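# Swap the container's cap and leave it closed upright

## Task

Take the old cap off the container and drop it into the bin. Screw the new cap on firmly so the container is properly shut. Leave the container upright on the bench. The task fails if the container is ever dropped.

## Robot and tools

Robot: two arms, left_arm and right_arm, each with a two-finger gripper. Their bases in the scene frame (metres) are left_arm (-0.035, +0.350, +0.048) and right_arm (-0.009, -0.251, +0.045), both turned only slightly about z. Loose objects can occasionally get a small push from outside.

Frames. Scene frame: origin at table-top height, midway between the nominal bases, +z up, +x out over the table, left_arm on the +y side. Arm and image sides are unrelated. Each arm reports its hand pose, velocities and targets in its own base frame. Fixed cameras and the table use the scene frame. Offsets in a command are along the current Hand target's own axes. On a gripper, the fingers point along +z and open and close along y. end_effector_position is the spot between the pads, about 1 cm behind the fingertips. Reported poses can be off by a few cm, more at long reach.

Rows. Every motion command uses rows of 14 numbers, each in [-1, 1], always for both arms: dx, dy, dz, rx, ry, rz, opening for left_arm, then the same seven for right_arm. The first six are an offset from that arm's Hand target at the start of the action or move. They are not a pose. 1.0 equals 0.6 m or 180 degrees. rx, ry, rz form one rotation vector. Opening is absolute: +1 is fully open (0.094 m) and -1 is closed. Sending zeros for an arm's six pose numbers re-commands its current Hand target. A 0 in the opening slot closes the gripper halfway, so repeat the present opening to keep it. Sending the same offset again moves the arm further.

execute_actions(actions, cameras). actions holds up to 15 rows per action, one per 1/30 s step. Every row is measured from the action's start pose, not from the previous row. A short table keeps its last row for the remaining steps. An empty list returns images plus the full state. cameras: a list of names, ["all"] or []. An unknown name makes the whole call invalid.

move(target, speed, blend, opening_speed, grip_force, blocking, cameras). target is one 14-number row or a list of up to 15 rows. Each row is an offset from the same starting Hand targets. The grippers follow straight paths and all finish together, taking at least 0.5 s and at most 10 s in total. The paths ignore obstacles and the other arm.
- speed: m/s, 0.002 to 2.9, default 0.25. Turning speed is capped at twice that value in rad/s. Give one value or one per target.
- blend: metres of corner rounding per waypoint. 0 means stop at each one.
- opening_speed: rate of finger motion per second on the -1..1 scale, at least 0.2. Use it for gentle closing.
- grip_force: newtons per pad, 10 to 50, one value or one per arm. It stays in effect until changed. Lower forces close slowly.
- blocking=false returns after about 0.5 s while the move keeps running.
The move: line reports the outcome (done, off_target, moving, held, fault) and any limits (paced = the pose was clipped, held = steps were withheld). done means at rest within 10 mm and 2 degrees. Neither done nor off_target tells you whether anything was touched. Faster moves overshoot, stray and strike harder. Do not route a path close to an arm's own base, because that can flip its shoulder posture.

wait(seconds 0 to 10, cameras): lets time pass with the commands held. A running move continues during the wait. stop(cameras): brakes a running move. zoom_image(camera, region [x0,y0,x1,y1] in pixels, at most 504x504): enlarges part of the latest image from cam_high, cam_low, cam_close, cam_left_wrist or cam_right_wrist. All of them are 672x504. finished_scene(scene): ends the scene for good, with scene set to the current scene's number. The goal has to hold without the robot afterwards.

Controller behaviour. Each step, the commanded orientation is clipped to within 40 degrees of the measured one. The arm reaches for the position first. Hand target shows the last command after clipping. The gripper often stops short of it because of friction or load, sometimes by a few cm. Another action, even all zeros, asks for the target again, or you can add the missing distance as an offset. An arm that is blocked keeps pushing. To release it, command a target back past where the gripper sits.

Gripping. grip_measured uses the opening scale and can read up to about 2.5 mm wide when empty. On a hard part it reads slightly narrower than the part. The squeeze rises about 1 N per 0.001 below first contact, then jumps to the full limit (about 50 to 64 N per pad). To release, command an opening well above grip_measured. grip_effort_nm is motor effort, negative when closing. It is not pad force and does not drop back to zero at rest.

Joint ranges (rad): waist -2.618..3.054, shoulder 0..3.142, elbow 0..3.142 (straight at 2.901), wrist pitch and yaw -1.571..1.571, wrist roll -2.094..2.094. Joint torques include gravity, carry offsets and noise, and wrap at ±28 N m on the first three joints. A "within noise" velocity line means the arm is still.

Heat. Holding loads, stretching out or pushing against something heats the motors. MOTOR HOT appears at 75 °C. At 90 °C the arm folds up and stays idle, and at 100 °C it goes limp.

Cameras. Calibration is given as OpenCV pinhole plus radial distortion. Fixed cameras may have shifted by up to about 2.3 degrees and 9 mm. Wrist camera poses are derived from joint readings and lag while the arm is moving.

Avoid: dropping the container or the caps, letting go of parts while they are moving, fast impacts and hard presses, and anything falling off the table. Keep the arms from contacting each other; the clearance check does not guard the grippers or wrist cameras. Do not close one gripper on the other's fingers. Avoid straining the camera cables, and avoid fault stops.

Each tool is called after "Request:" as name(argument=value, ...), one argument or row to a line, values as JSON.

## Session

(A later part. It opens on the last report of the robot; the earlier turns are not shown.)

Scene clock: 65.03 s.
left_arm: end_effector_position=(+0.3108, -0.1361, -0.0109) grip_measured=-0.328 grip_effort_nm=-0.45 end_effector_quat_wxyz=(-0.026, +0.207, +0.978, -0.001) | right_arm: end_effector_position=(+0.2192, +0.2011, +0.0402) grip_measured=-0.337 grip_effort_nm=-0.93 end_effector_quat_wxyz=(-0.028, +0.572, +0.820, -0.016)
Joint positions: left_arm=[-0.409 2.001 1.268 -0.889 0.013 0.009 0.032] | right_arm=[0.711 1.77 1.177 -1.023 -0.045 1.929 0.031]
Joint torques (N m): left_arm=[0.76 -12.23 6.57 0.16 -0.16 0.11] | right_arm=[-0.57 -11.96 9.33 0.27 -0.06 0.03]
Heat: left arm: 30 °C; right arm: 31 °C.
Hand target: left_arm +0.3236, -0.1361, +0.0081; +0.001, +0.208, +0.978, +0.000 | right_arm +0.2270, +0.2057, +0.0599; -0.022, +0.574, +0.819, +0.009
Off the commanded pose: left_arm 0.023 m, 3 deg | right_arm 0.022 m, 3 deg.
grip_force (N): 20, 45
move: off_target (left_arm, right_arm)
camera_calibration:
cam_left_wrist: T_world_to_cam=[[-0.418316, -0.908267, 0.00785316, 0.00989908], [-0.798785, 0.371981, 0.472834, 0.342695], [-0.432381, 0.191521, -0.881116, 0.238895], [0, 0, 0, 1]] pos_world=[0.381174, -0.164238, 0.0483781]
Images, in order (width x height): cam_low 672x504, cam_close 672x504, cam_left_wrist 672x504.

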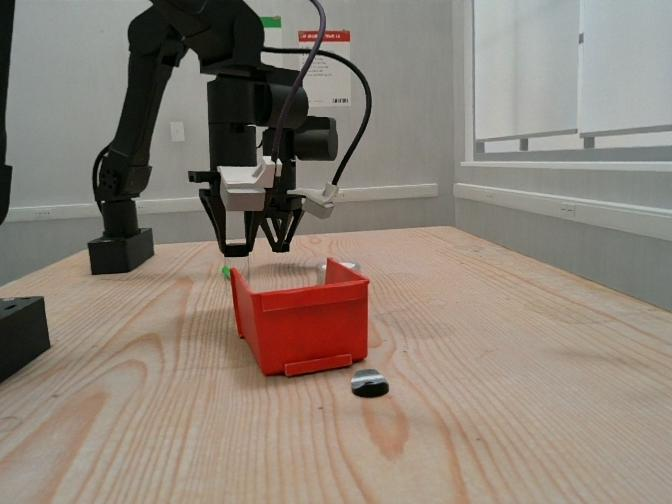

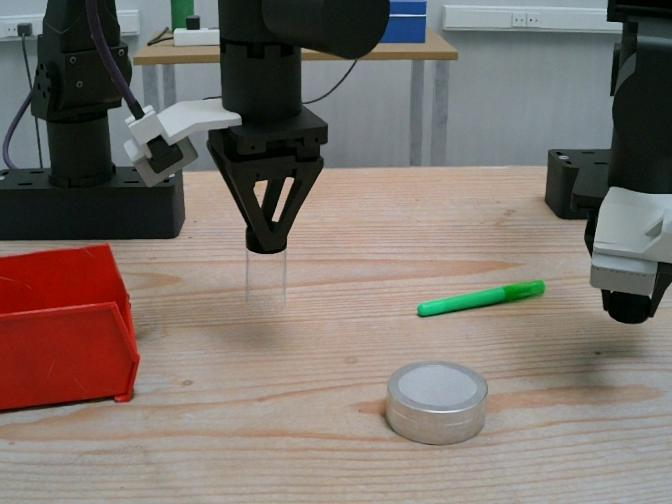

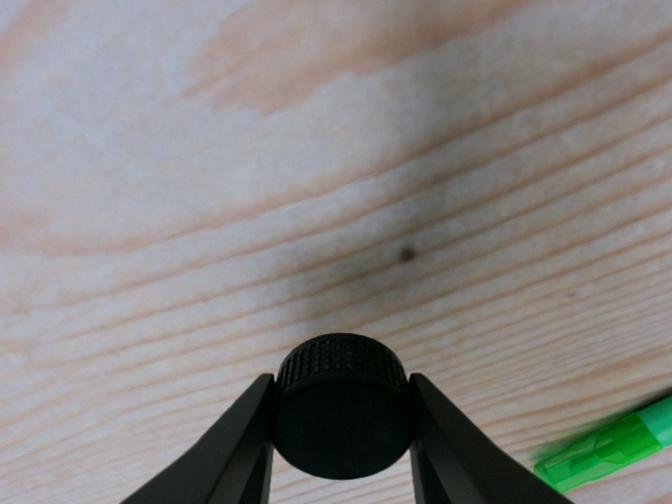

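Request:
move(
  target=[
    [0,0,-0.05,0,0,0,-0.42,0.0054,-0.0012,-0.1167,0,0,0,-0.42],
    [0,0,-0.05,0,0,0,-0.42,-0.1768,0.1731,-0.1603,0,0,0,-0.42],
  ],
  speed=0.12,
  blend=[0.02, 0],
  cameras=["cam_close","cam_high"],
)

Scene clock: 69.63 s.
left_arm: end_effector_position=(+0.3112, -0.1363, +0.0173) grip_measured=-0.328 grip_effort_nm=-0.45 end_effector_quat_wxyz=(-0.029, +0.207, +0.978, -0.001) | right_arm: end_effector_position=(+0.3602, +0.1359, +0.1493) grip_measured=-0.337 grip_effort_nm=-0.93 end_effector_quat_wxyz=(-0.020, +0.575, +0.818, +0.012)
Joint positions: left_arm=[-0.409 1.961 1.334 -1 0.013 0.009 0.032] | right_arm=[0.336 2.034 1.972 -1.513 -0.047 1.563 0.031]
Joint torques (N m): left_arm=[0.51 -12.21 7.45 0.15 -0.16 0.08] | right_arm=[0.17 -9.16 9.89 0.35 -0.05 0.02]
Heat: left arm: 29 °C; right arm: 31 °C.
Hand target: left_arm +0.3234, -0.1360, +0.0381; +0.000, +0.208, +0.978, +0.000 | right_arm +0.3632, +0.1377, +0.1499; -0.022, +0.573, +0.819, +0.009
Off the commanded pose: left_arm 0.024 m, 3 deg | right_arm 0.004 m, 0 deg.
grip_force (N): 20, 45
move: off_target (left_arm)
Images, in order (width x height): cam_high 672x504, cam_close 672x504.

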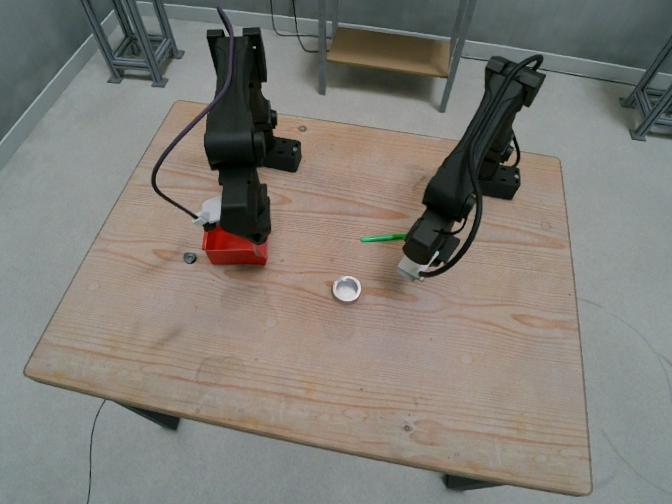

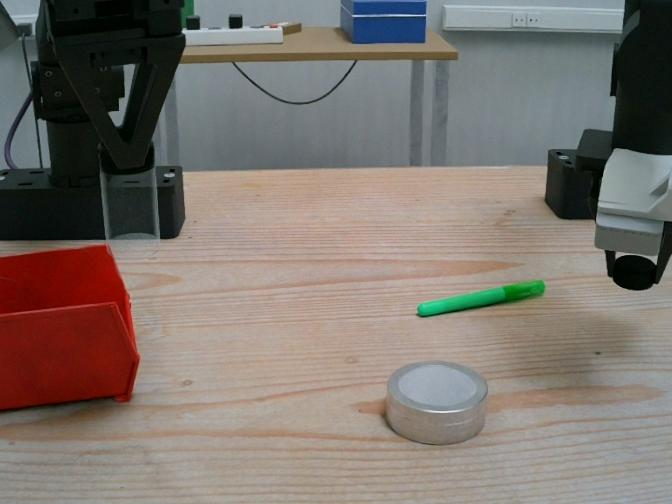

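Request:
move(
  target=[0.0218,-0.5078,-0.03,0,0,0.23,-0.42,0,0,0,0,0,0,-0.42],
  speed=0.2,
  cameras=["cam_close","cam_high","cam_left_wrist","cam_low"],
)

Scene clock: 73.43 s.
left_arm: end_effector_position=(+0.1834, -0.4073, +0.0588) grip_measured=-0.328 grip_effort_nm=-0.45 end_effector_quat_wxyz=(+0.002, +0.538, +0.843, -0.007) | right_arm: end_effector_position=(+0.3601, +0.1359, +0.1493) grip_measured=-0.337 grip_effort_nm=-0.93 end_effector_quat_wxyz=(-0.020, +0.575, +0.818, +0.012)
Joint positions: left_arm=[-1.146 2.281 2.003 -1.282 0.009 -0.011 0.032] | right_arm=[0.336 2.034 1.972 -1.514 -0.047 1.562 0.031]
Joint torques (N m): left_arm=[0.14 -9.35 7.8 0.29 -0.15 0.09] | right_arm=[0.16 -9.14 9.89 0.36 -0.04 0.02]
Heat: left arm: 29 °C; right arm: 31 °C.
Hand target: left_arm +0.1875, -0.4089, +0.0564; +0.001, +0.540, +0.841, +0.000 | right_arm +0.3633, +0.1377, +0.1499; -0.022, +0.573, +0.819, +0.009
Off the commanded pose: left_arm 0.005 m, 1 deg | right_arm 0.004 m, 0 deg.
grip_force (N): 20, 45
move: done
camera_calibration:
cam_left_wrist: T_world_to_cam=[[-0.912433, -0.409219, 0.00249809, 0.00403315], [-0.370848, 0.829426, 0.417761, 0.419811], [-0.173028, 0.380253, -0.908553, 0.328025], [0, 0, 0, 1]] pos_world=[0.216123, -0.471284, 0.122638]
Images, in order (width x height): cam_high 672x504, cam_low 672x504, cam_close 672x504, cam_left_wrist 672x504.

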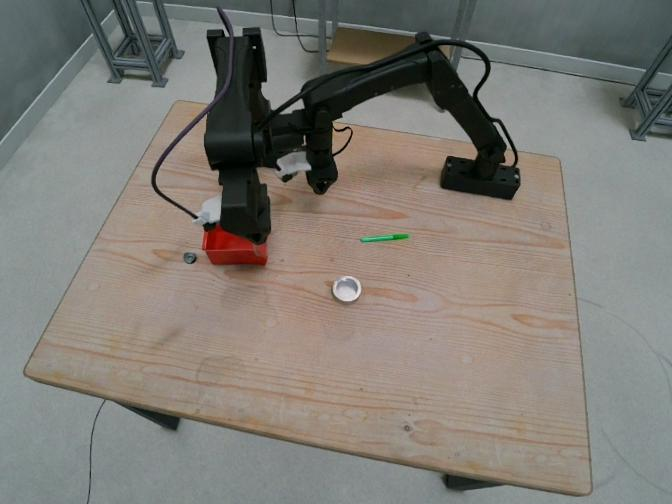

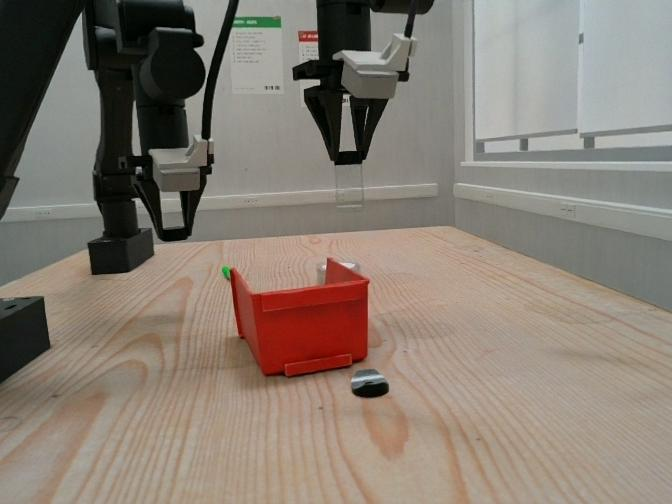

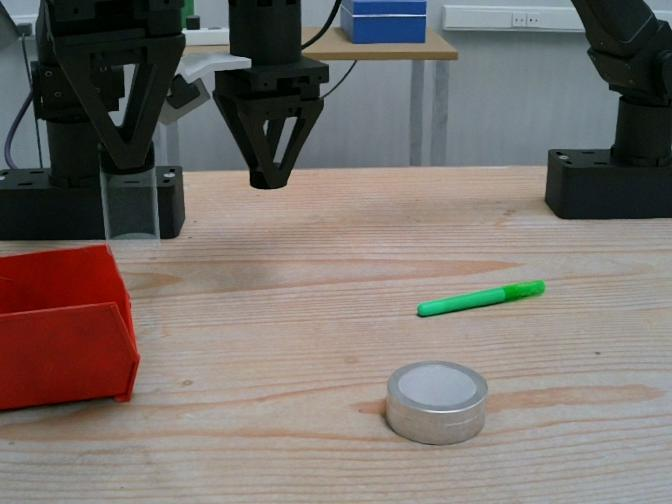

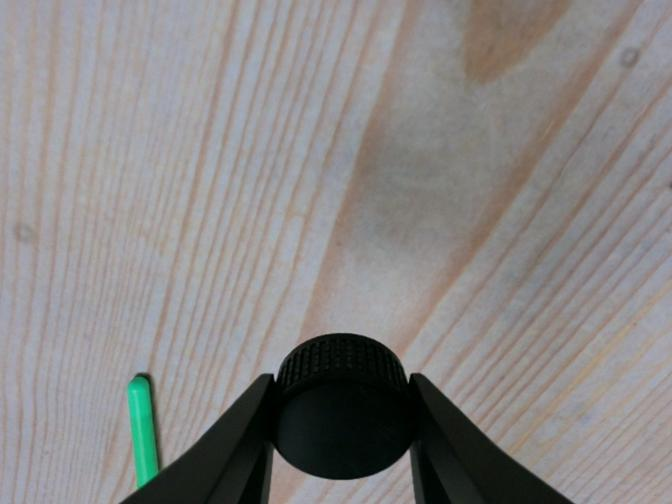

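Request:
move(
  target=[0,0,0.158,0,0,0,-0.42,0,0,0,0,0,0,-0.42],
  speed=0.1,
  cameras=["cam_close","cam_left_wrist","cam_low"],
)

Scene clock: 75.53 s.
left_arm: end_effector_position=(+0.1848, -0.4104, -0.0273) grip_measured=-0.328 grip_effort_nm=-0.45 end_effector_quat_wxyz=(+0.001, +0.538, +0.843, -0.006) | right_arm: end_effector_position=(+0.3601, +0.1359, +0.1493) grip_measured=-0.337 grip_effort_nm=-0.93 end_effector_quat_wxyz=(-0.020, +0.575, +0.818, +0.012)
Joint positions: left_arm=[-1.146 2.369 1.808 -1.002 0.009 -0.011 0.032] | right_arm=[0.336 2.034 1.972 -1.514 -0.047 1.562 0.031]
Joint torques (N m): left_arm=[0.29 -10.15 4.21 0.69 -0.15 0.13] | right_arm=[0.18 -9.16 9.91 0.36 -0.04 0.01]
Heat: left arm: 29 °C; right arm: 31 °C.
Hand target: left_arm +0.1876, -0.4090, -0.0385; +0.001, +0.541, +0.841, +0.000 | right_arm +0.3633, +0.1377, +0.1499; -0.022, +0.573, +0.819, +0.009
Off the commanded pose: left_arm 0.012 m, 1 deg | right_arm 0.004 m, 0 deg.
grip_force (N): 20, 45
move: off_target (left_arm)
camera_calibration:
cam_left_wrist: T_world_to_cam=[[-0.912583, -0.408884, 0.00247053, 0.00441842], [-0.369957, 0.828246, 0.42088, 0.45837], [-0.174138, 0.383174, -0.907113, 0.252741], [0, 0, 0, 1]] pos_world=[0.217621, -0.47468, 0.0363345]
Images, in order (width x height): cam_low 672x504, cam_close 672x504, cam_left_wrist 672x504.

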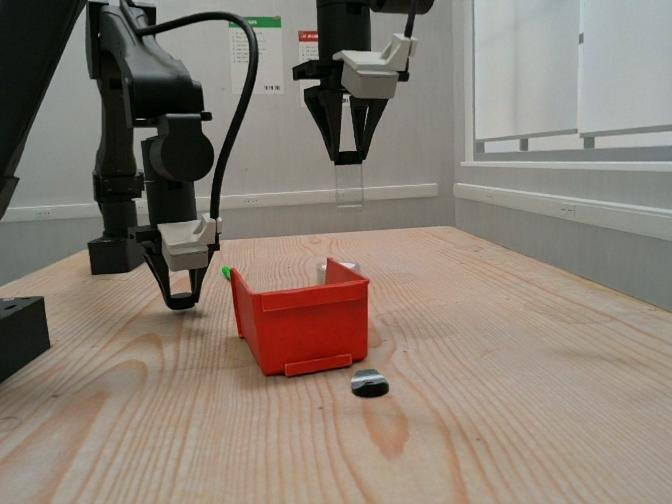

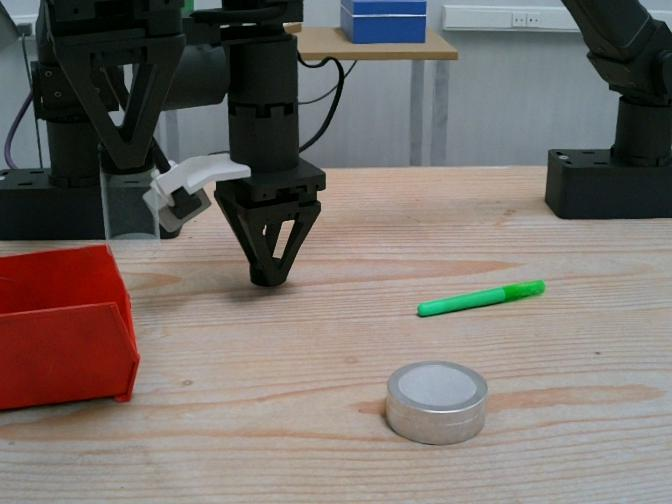

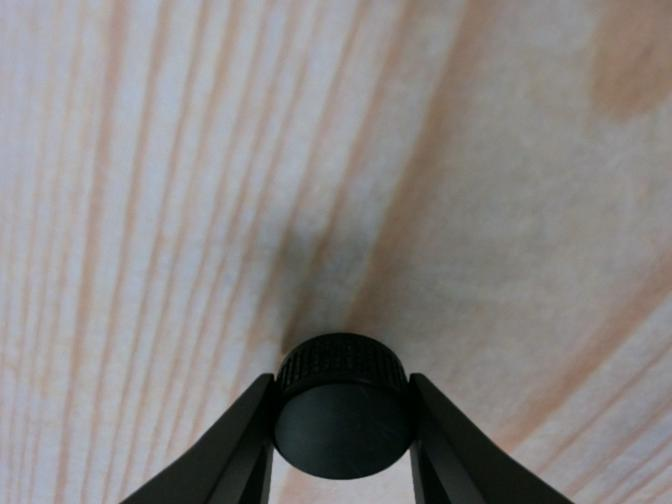

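Request:
move(
  target=[0,0,0.01,0,0,0,-0.42,0,0,0,0,0,0,-0.42],
  speed=0.02,
)

Request:
move(
  target=[0,0,0.008,0,0,0,-0.42,0,0,0,0,0,0,-0.42],
  speed=0.02,
  cameras=["cam_low","cam_left_wrist"],
)

Scene clock: 76.93 s.
left_arm: end_effector_position=(+0.1867, -0.4145, -0.0273) grip_measured=-0.328 grip_effort_nm=-0.45 end_effector_quat_wxyz=(+0.008, +0.538, +0.843, -0.011) | right_arm: end_effector_position=(+0.3601, +0.1359, +0.1493) grip_measured=-0.337 grip_effort_nm=-0.93 end_effector_quat_wxyz=(-0.020, +0.575, +0.818, +0.012)
Joint positions: left_arm=[-1.146 2.369 1.808 -0.984 0.009 -0.011 0.032] | right_arm=[0.336 2.034 1.972 -1.514 -0.047 1.562 0.031]
Joint torques (N m): left_arm=[0.18 -9.77 3.73 0.77 -0.13 0.12] | right_arm=[0.2 -9.16 9.87 0.37 -0.04 0.02]
Heat: left arm: 29 °C; right arm: 31 °C.
Hand target: left_arm +0.1876, -0.4090, -0.0445; +0.001, +0.540, +0.841, +0.000 | right_arm +0.3633, +0.1377, +0.1499; -0.022, +0.573, +0.819, +0.009
Off the commanded pose: left_arm 0.018 m, 2 deg | right_arm 0.004 m, 0 deg.
grip_force (N): 20, 45
move: off_target (left_arm)

Scene clock: 77.73 s.
left_arm: end_effector_position=(+0.1858, -0.4125, -0.0346) grip_measured=-0.328 grip_effort_nm=-0.45 end_effector_quat_wxyz=(+0.005, +0.538, +0.843, -0.008) | right_arm: end_effector_position=(+0.3601, +0.1359, +0.1493) grip_measured=-0.337 grip_effort_nm=-0.93 end_effector_quat_wxyz=(-0.020, +0.575, +0.818, +0.012)
Joint positions: left_arm=[-1.146 2.379 1.795 -0.97 0.009 -0.011 0.032] | right_arm=[0.336 2.034 1.972 -1.514 -0.047 1.562 0.031]
Joint torques (N m): left_arm=[0.32 -9.98 3.89 0.71 -0.12 0.09] | right_arm=[0.17 -9.14 9.88 0.36 -0.04 0.02]
Heat: left arm: 29 °C; right arm: 31 °C.
Hand target: left_arm +0.1876, -0.4090, -0.0493; +0.001, +0.540, +0.841, +0.000 | right_arm +0.3633, +0.1377, +0.1499; -0.022, +0.573, +0.819, +0.009
Off the commanded pose: left_arm 0.015 m, 1 deg | right_arm 0.004 m, 0 deg.
grip_force (N): 20, 45
move: off_target (left_arm)
camera_calibration:
cam_left_wrist: T_world_to_cam=[[-0.912606, -0.408832, 0.0024243, 0.00445056], [-0.371575, 0.831884, 0.41219, 0.465085], [-0.170533, 0.375266, -0.911095, 0.243068], [0, 0, 0, 1]] pos_world=[0.218327, -0.476292, 0.0297437]
Images, in order (width x height): cam_low 672x504, cam_left_wrist 672x504.

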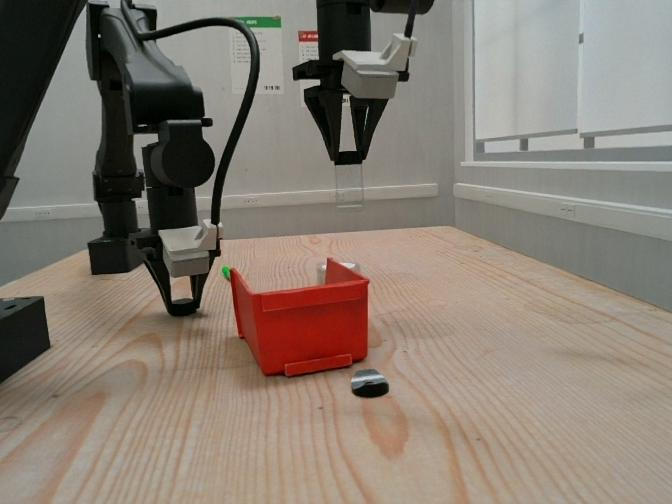

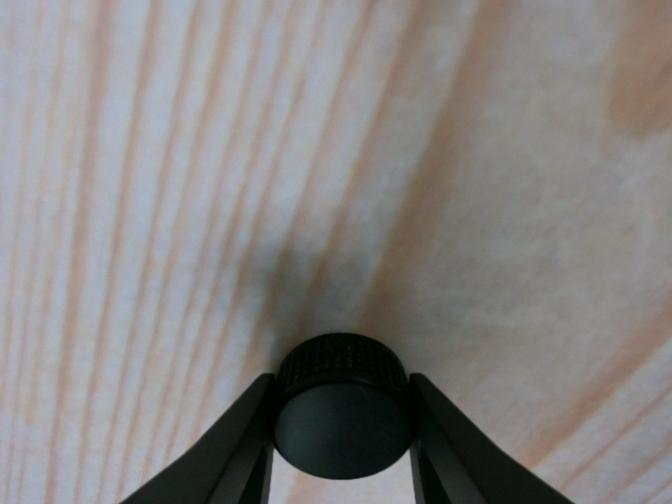

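Request:
move(
  target=[0,0,0.008,0,0,0,-0.42,0,0,0,0,0,0,-0.42],
  speed=0.02,
  cameras=["cam_low","cam_left_wrist","cam_close"],
)

Scene clock: 78.77 s.
left_arm: end_effector_position=(+0.1863, -0.4137, -0.0359) grip_measured=-0.328 grip_effort_nm=-0.45 end_effector_quat_wxyz=(+0.007, +0.538, +0.843, -0.010) | right_arm: end_effector_position=(+0.3601, +0.1359, +0.1493) grip_measured=-0.337 grip_effort_nm=-0.93 end_effector_quat_wxyz=(-0.020, +0.575, +0.818, +0.012)
Joint positions: left_arm=[-1.146 2.38 1.791 -0.959 0.009 -0.011 0.032] | right_arm=[0.336 2.034 1.972 -1.514 -0.047 1.562 0.031]
Joint torques (N m): left_arm=[0.47 -9.68 3.95 0.75 -0.11 0.11] | right_arm=[0.17 -9.16 9.88 0.35 -0.04 0.01]
Heat: left arm: 29 °C; right arm: 31 °C.
Hand target: left_arm +0.1876, -0.4090, -0.0540; +0.001, +0.540, +0.841, +0.000 | right_arm +0.3633, +0.1377, +0.1499; -0.022, +0.573, +0.819, +0.009
Off the commanded pose: left_arm 0.019 m, 1 deg | right_arm 0.004 m, 0 deg.
grip_force (N): 20, 45
move: off_target (left_arm)
camera_calibration:
cam_left_wrist: T_world_to_cam=[[-0.912625, -0.408791, 0.0024224, 0.00446423], [-0.372576, 0.834185, 0.406599, 0.467632], [-0.168234, 0.370169, -0.913604, 0.239709], [0, 0, 0, 1]] pos_world=[0.21863, -0.477, 0.0288496]
Images, in order (width x height): cam_low 672x504, cam_close 672x504, cam_left_wrist 672x504.

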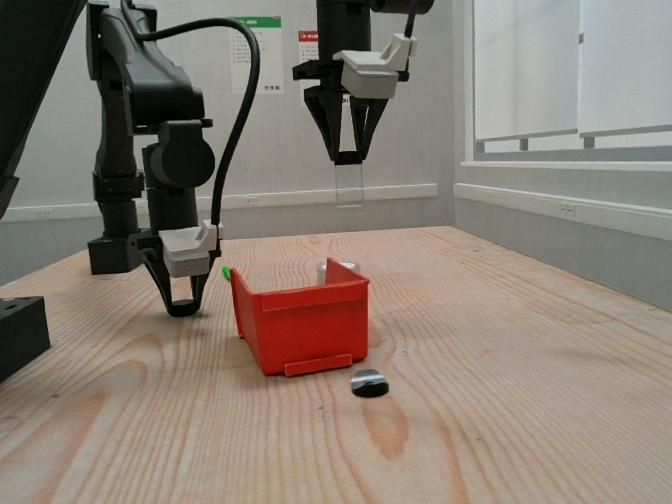

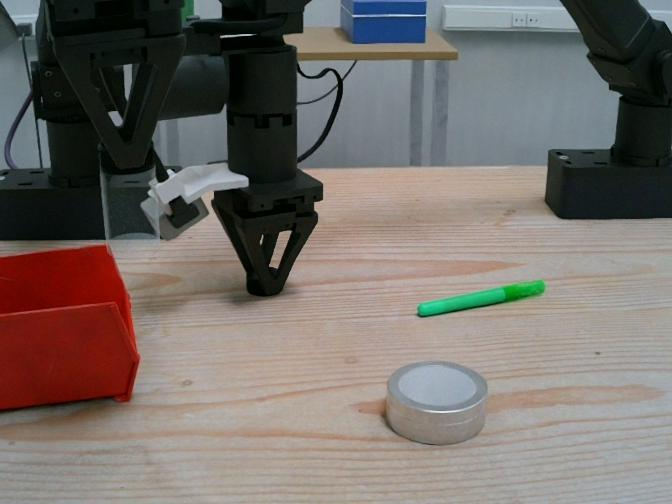

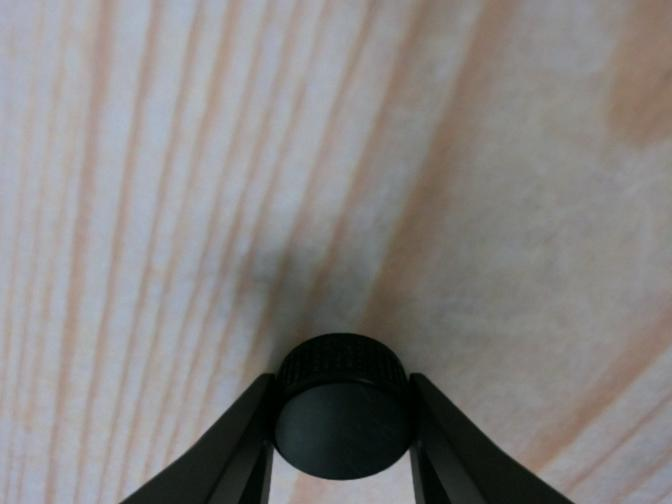

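Request:
zoom_image(
  camera="cam_low",
  region=[140, 260, 230, 330],
)

Request:
zoom_image(
  camera="cam_close",
  region=[210, 240, 330, 330],
)

Scaled by 5.600 from the camera's 672x504 image, which has a finer 960x720 frame.

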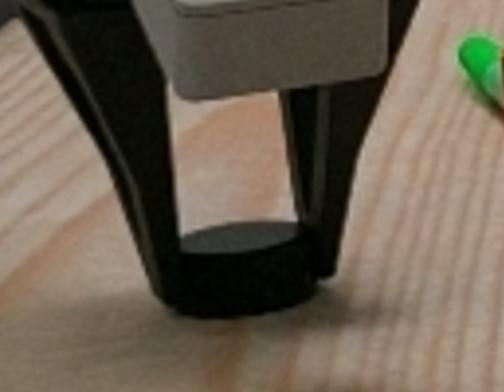

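Scaled by 4.200 from the camera's 672x504 image, which has a finer 960x720 frame.

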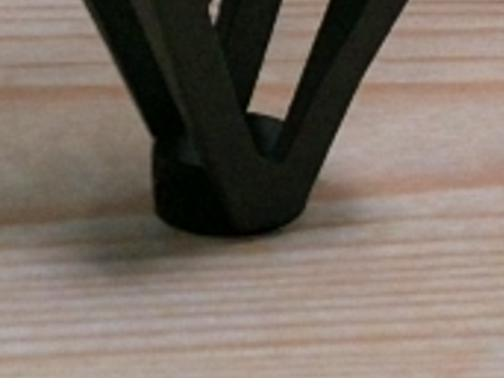

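Request:
move(
  target=[0,0,0.004,0,0,0,-0.2,0,0,0,0,0,0,-0.42],
  speed=0.02,
  opening_speed=0.2,
  cameras=["cam_low","cam_left_wrist"],
)

Scene clock: 81.03 s.
left_arm: end_effector_position=(+0.1867, -0.4146, -0.0384) grip_measured=-0.203 grip_effort_nm=0.17 end_effector_quat_wxyz=(+0.009, +0.538, +0.843, -0.011) | right_arm: end_effector_position=(+0.3601, +0.1359, +0.1493) grip_measured=-0.337 grip_effort_nm=-0.93 end_effector_quat_wxyz=(-0.020, +0.575, +0.818, +0.012)
Joint positions: left_arm=[-1.146 2.384 1.787 -0.948 0.009 -0.009 0.037] | right_arm=[0.336 2.034 1.972 -1.514 -0.047 1.562 0.031]
Joint torques (N m): left_arm=[0.53 -9.55 3.78 0.72 -0.15 0.11] | right_arm=[0.17 -9.13 9.89 0.36 -0.04 0.03]
Heat: left arm: 29 °C; right arm: 31 °C.
Hand target: left_arm +0.1876, -0.4090, -0.0565; +0.001, +0.540, +0.841, +0.000 | right_arm +0.3633, +0.1377, +0.1499; -0.022, +0.573, +0.819, +0.009
Off the commanded pose: left_arm 0.019 m, 2 deg | right_arm 0.004 m, 0 deg.
grip_force (N): 20, 45
move: off_target (left_arm)
camera_calibration:
cam_left_wrist: T_world_to_cam=[[-0.913071, -0.407793, 0.00236437, 0.00503242], [-0.372244, 0.835816, 0.403541, 0.470054], [-0.166537, 0.367582, -0.914958, 0.236351], [0, 0, 0, 1]] pos_world=[0.218931, -0.477705, 0.0265529]
Images, in order (width x height): cam_low 672x504, cam_left_wrist 672x504.

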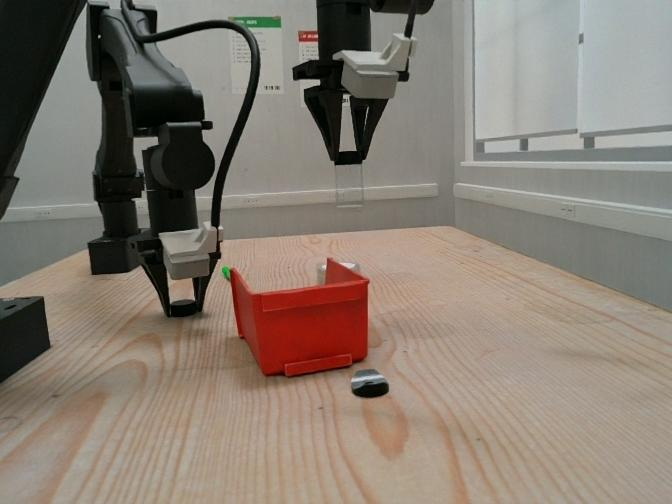

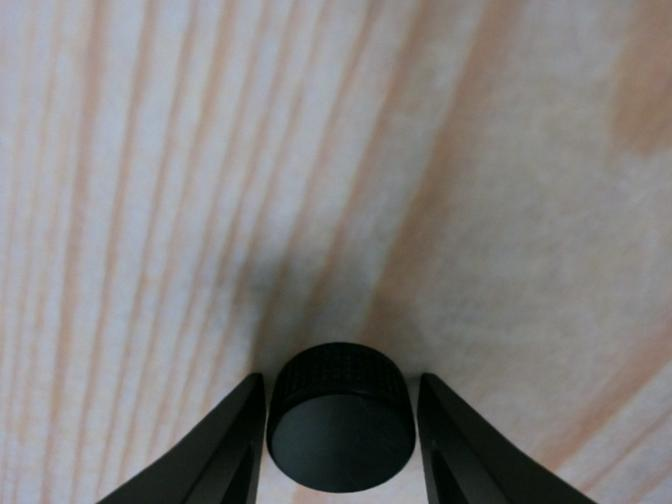

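Request:
move(
  target=[0,0,-0.02,0,0,0,0.3,-0.0672,0.0485,-0.0037,0,0,0,-0.42],
  speed=0.08,
  opening_speed=0.7,
  cameras=["cam_low","cam_left_wrist"],
)

Scene clock: 86.30 s.
left_arm: end_effector_position=(+0.1867, -0.4146, -0.0384) grip_measured=+0.297 grip_effort_nm=0.17 end_effector_quat_wxyz=(+0.009, +0.539, +0.843, -0.011) | right_arm: end_effector_position=(+0.4014, +0.1091, +0.1505) grip_measured=-0.337 grip_effort_nm=-0.93 end_effector_quat_wxyz=(-0.012, +0.575, +0.818, +0.022)
Joint positions: left_arm=[-1.146 2.384 1.787 -0.948 0.009 -0.009 0.061] | right_arm=[0.243 2.165 2.179 -1.568 -0.047 1.469 0.031]
Joint torques (N m): left_arm=[0.35 -10.91 5.11 0.29 -0.11 0.1] | right_arm=[0.03 -10.22 9.77 0.4 -0.02 0]
Heat: left arm: 29 °C; right arm: 32 °C.
Hand target: left_arm +0.1876, -0.4090, -0.0445; +0.001, +0.540, +0.841, +0.000 | right_arm +0.4045, +0.1097, +0.1499; -0.022, +0.573, +0.819, +0.009
Off the commanded pose: left_arm 0.008 m, 2 deg | right_arm 0.003 m, 2 deg.
joint sent to its limit (right arm) — joint 4 (wrist pitch), lower limit. The joint targets still meet the commanded pose.
grip_force (N): 20, 45
move: done
camera_calibration:
cam_left_wrist: T_world_to_cam=[[-0.913252, -0.407388, 0.00235925, 0.00517369], [-0.371889, 0.836009, 0.403468, 0.470034], [-0.166341, 0.367591, -0.914991, 0.236296], [0, 0, 0, 1]] pos_world=[0.218831, -0.477705, 0.0265529]
Images, in order (width x height): cam_low 672x504, cam_left_wrist 672x504.

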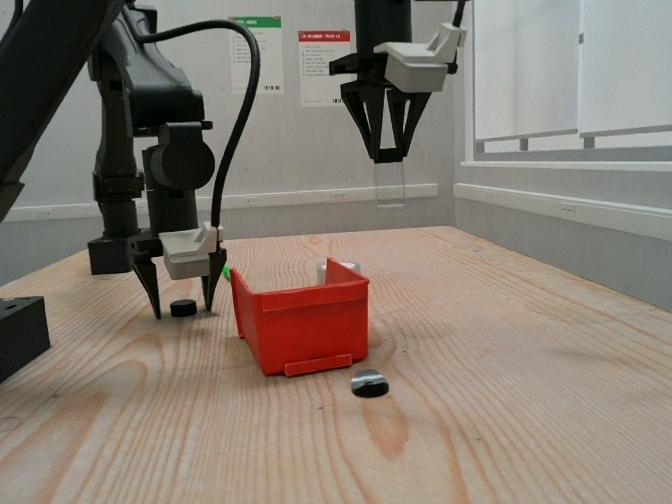

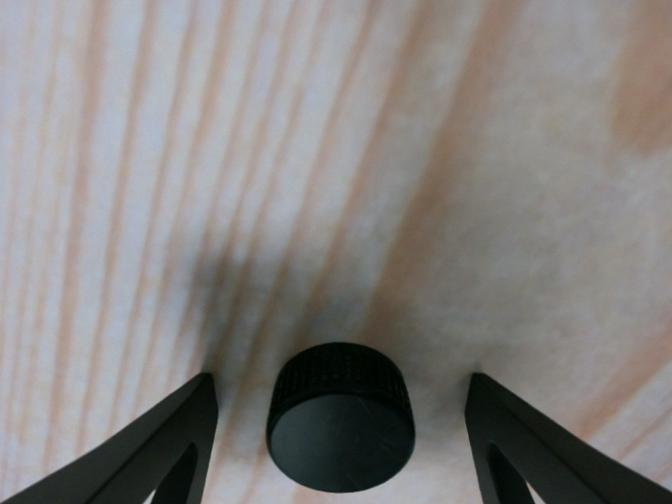

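Request:
move(
  target=[
    [0,0,-0.1333,0,0,0,0.3,0,0,0,0,0,0,-0.42],
    [-0.1147,0.2954,-0.2008,-0.0824,-0.495,-0.0824,0.5,0,0,0,0,0,0,-0.42],
  ],
  speed=[0.1, 0.2],
  blend=[0.02, 0],
  cameras=["all"],
)

Scene clock: 95.70 s.
left_arm: end_effector_position=(+0.3717, -0.3958, +0.0681) grip_measured=+0.497 grip_effort_nm=0.16 end_effector_quat_wxyz=(+0.633, +0.289, +0.665, -0.271) | right_arm: end_effector_position=(+0.4013, +0.1090, +0.1505) grip_measured=-0.337 grip_effort_nm=-0.93 end_effector_quat_wxyz=(-0.012, +0.575, +0.818, +0.022)
Joint positions: left_arm=[-0.821 2.306 0.883 1.372 -0.006 0.004 0.07] | right_arm=[0.243 2.165 2.179 -1.569 -0.047 1.469 0.031]
Joint torques (N m): left_arm=[0.72 -8.1 5.12 2.85 -0.02 -0.05] | right_arm=[0.03 -10.21 9.78 0.4 -0.04 0.01]
Motor temperatures (°C): left_arm=[20 28 25 30 23 22 25] | right_arm=[23 32 32 22 20 22 24]
Heat: left arm: 30 °C; right arm: 32 °C.
Hand target: left_arm +0.3772, -0.3978, +0.0762; +0.650, +0.279, +0.649, -0.279 | right_arm +0.4045, +0.1097, +0.1499; -0.022, +0.574, +0.819, +0.009
Off the commanded pose: left_arm 0.010 m, 3 deg | right_arm 0.003 m, 2 deg.
joint sent to its limit (right arm) — joint 4 (wrist pitch), lower limit. The joint targets still meet the commanded pose.
grip_force (N): 20, 45
move: off_target (left_arm); target 2's new opening was sent with left_arm's hand 0.010 m and 3 deg from that target
camera_calibration:
cam_left_wrist: T_world_to_cam=[[-0.723845, -0.689711, -0.0186552, 0.000792227], [-0.314538, 0.353929, -0.880795, 0.355542], [0.614097, -0.631691, -0.47313, -0.358032], [0, 0, 0, 1]] pos_world=[0.332271, -0.351455, 0.143779]
cam_right_wrist: T_world_to_cam=[[-0.946751, -0.321963, -0.0013096, 0.415967], [-0.292779, 0.859226, 0.419537, -0.00105992], [-0.13395, 0.39758, -0.907737, 0.237367], [0, 0, 0, 1]] pos_world=[0.425302, 0.0404642, 0.216456]

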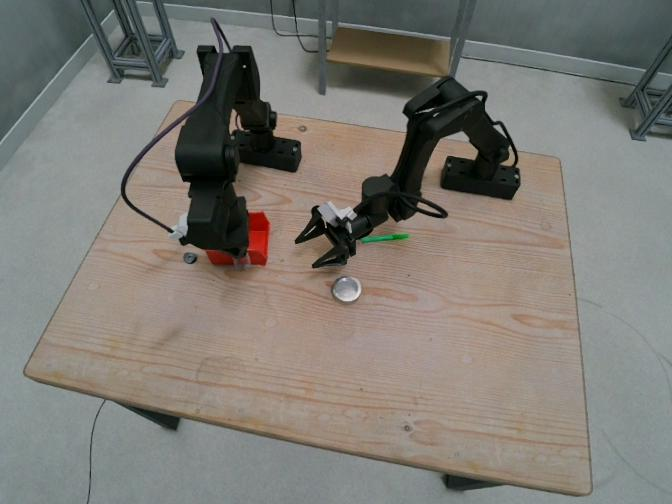

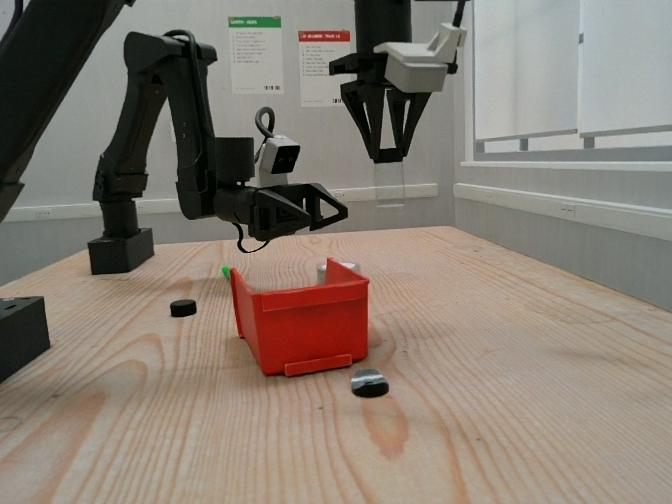

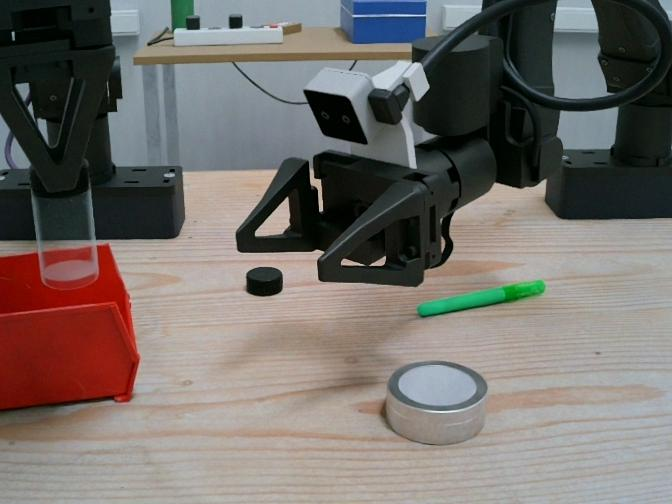

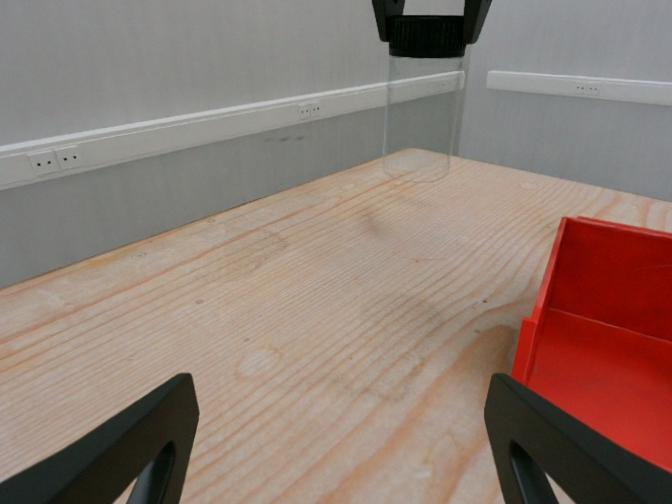

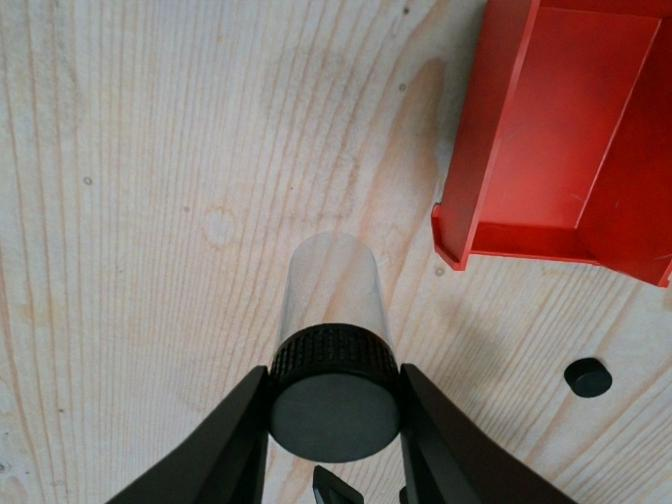

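Request:
move(
  target=[0,0,0,0,0,0,0.5,0.1121,-0.0015,0.042,0,0,0,-0.42],
  speed=0.1,
  cameras=["cam_low","cam_close","cam_left_wrist","cam_right_wrist"],
)

Scene clock: 99.63 s.
left_arm: end_effector_position=(+0.3717, -0.3958, +0.0681) grip_measured=+0.497 grip_effort_nm=0.16 end_effector_quat_wxyz=(+0.633, +0.289, +0.665, -0.271) | right_arm: end_effector_position=(+0.3803, +0.1740, +0.1384) grip_measured=-0.337 grip_effort_nm=-0.93 end_effector_quat_wxyz=(-0.016, +0.570, +0.822, +0.019)
Joint positions: left_arm=[-0.821 2.306 0.883 1.372 -0.006 0.004 0.07] | right_arm=[0.407 2.165 2.13 -1.521 -0.047 1.619 0.031]
Joint torques (N m): left_arm=[0.7 -7.87 5.42 2.9 0 -0.05] | right_arm=[-0.08 -11.03 5 0.66 -0.04 0.13]
Heat: left arm: 31 °C; right arm: 33 °C.
Hand target: left_arm +0.3772, -0.3978, +0.0762; +0.650, +0.279, +0.649, -0.279 | right_arm +0.3801, +0.1735, +0.1279; -0.022, +0.574, +0.819, +0.009
Off the commanded pose: left_arm 0.010 m, 3 deg | right_arm 0.011 m, 1 deg.
grip_force (N): 20, 45
move: off_target (left_arm, right_arm)
camera_calibration:
cam_left_wrist: T_world_to_cam=[[-0.723845, -0.689711, -0.0186552, 0.000792227], [-0.314538, 0.353929, -0.880795, 0.355542], [0.614097, -0.631691, -0.47313, -0.358032], [0, 0, 0, 1]] pos_world=[0.332271, -0.351455, 0.143779]
cam_right_wrist: T_world_to_cam=[[-0.942274, -0.334754, 0.0076531, 0.416201], [-0.3005, 0.855494, 0.421698, -0.0547336], [-0.147712, 0.395055, -0.906704, 0.203222], [0, 0, 0, 1]] pos_world=[0.405747, 0.105866, 0.204158]
Images, in order (width x height): cam_low 672x504, cam_close 672x504, cam_left_wrist 672x504, cam_right_wrist 672x504.

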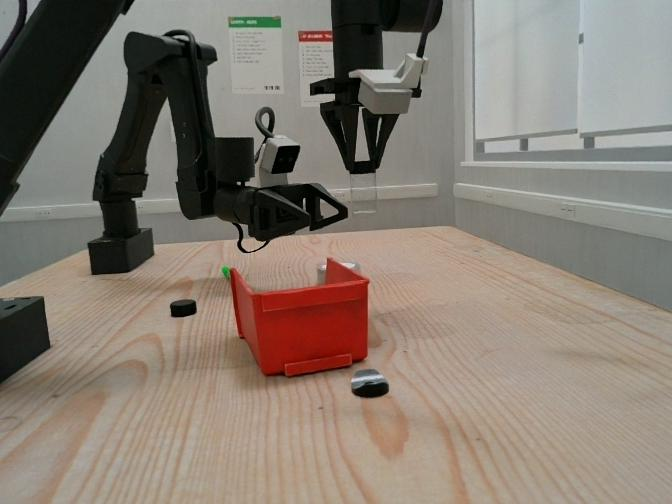

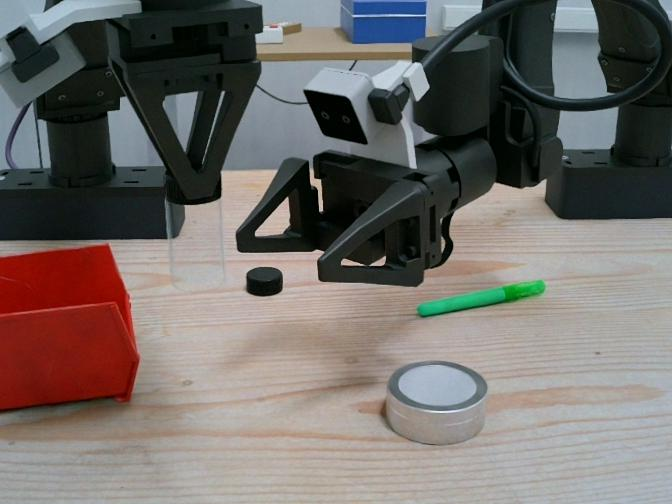

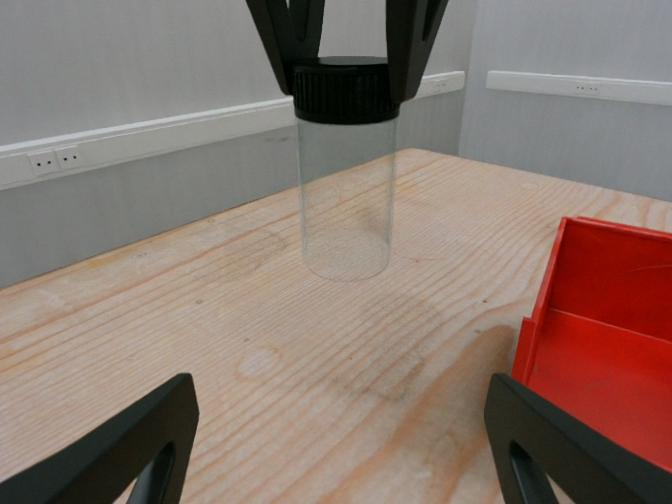

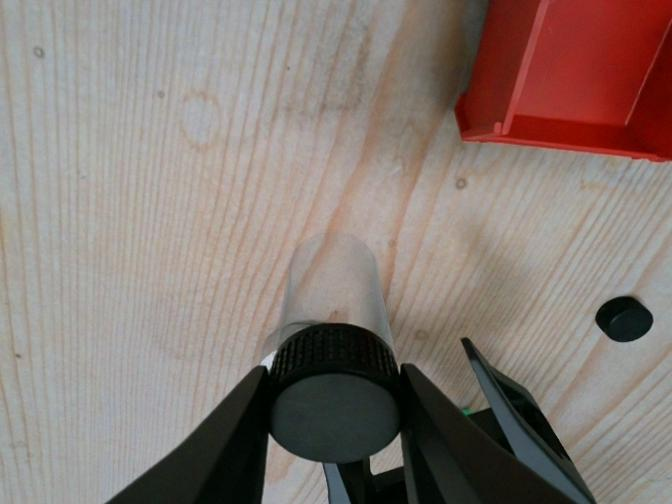

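Request:
move(
  target=[0,0,0,0,0,0,0.5,0.075,-0.0332,0.0338,0,0,0,-0.42],
  speed=0.06,
  cameras=["cam_low","cam_close","cam_left_wrist","cam_right_wrist"],
)

Scene clock: 104.57 s.
left_arm: end_effector_position=(+0.3717, -0.3958, +0.0681) grip_measured=+0.497 grip_effort_nm=0.16 end_effector_quat_wxyz=(+0.633, +0.289, +0.665, -0.271) | right_arm: end_effector_position=(+0.3463, +0.2090, +0.0925) grip_measured=-0.337 grip_effort_nm=-0.93 end_effector_quat_wxyz=(-0.032, +0.571, +0.820, -0.013)
Joint positions: left_arm=[-0.821 2.306 0.883 1.372 -0.006 0.004 0.07] | right_arm=[0.519 2.153 1.927 -1.396 -0.047 1.735 0.031]
Joint torques (N m): left_arm=[0.49 -8.08 5.31 2.86 -0.04 0.01] | right_arm=[0.21 -17.52 5.09 0.51 -0.05 0.11]
Heat: left arm: 33 °C; right arm: 34 °C.
Hand target: left_arm +0.3772, -0.3978, +0.0762; +0.650, +0.279, +0.649, -0.279 | right_arm +0.3454, +0.2098, +0.1098; -0.022, +0.574, +0.819, +0.009
Off the commanded pose: left_arm 0.010 m, 3 deg | right_arm 0.018 m, 3 deg.
grip_force (N): 20, 45
move: off_target (left_arm, right_arm)
camera_calibration:
cam_left_wrist: T_world_to_cam=[[-0.723845, -0.689711, -0.0186552, 0.000792227], [-0.314538, 0.353929, -0.880795, 0.355542], [0.614097, -0.631691, -0.47313, -0.358032], [0, 0, 0, 1]] pos_world=[0.332271, -0.351455, 0.143779]
cam_right_wrist: T_world_to_cam=[[-0.940461, -0.330903, 0.0776942, 0.388398], [-0.272177, 0.870056, 0.411003, -0.0873326], [-0.2036, 0.365385, -0.908317, 0.168462], [0, 0, 0, 1]] pos_world=[0.375802, 0.142953, 0.158734]
Images, in order (width x height): cam_low 672x504, cam_close 672x504, cam_left_wrist 672x504, cam_right_wrist 672x504.

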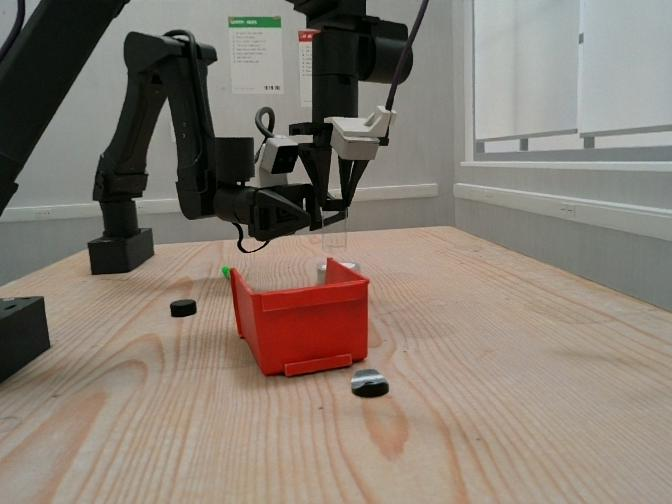

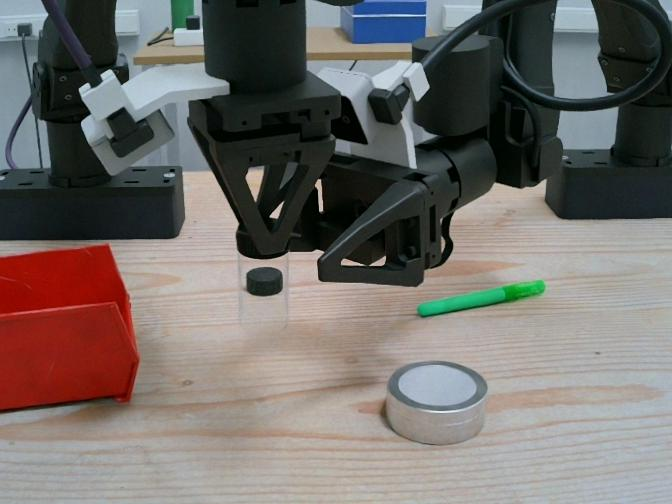

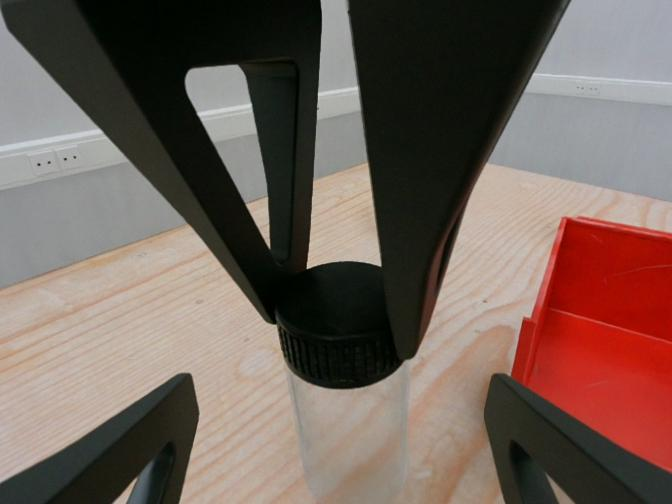

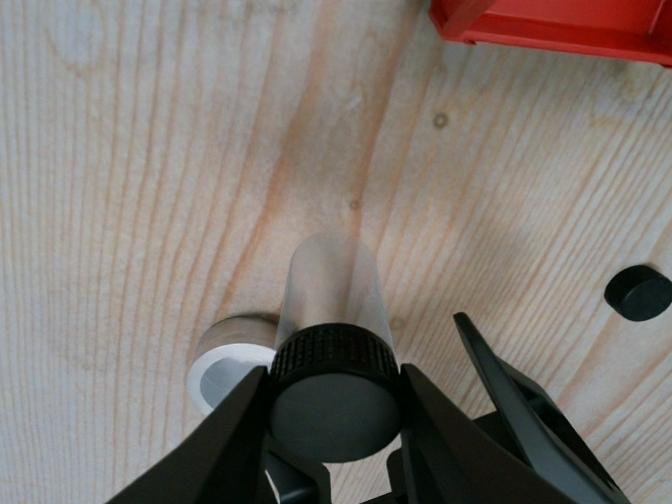

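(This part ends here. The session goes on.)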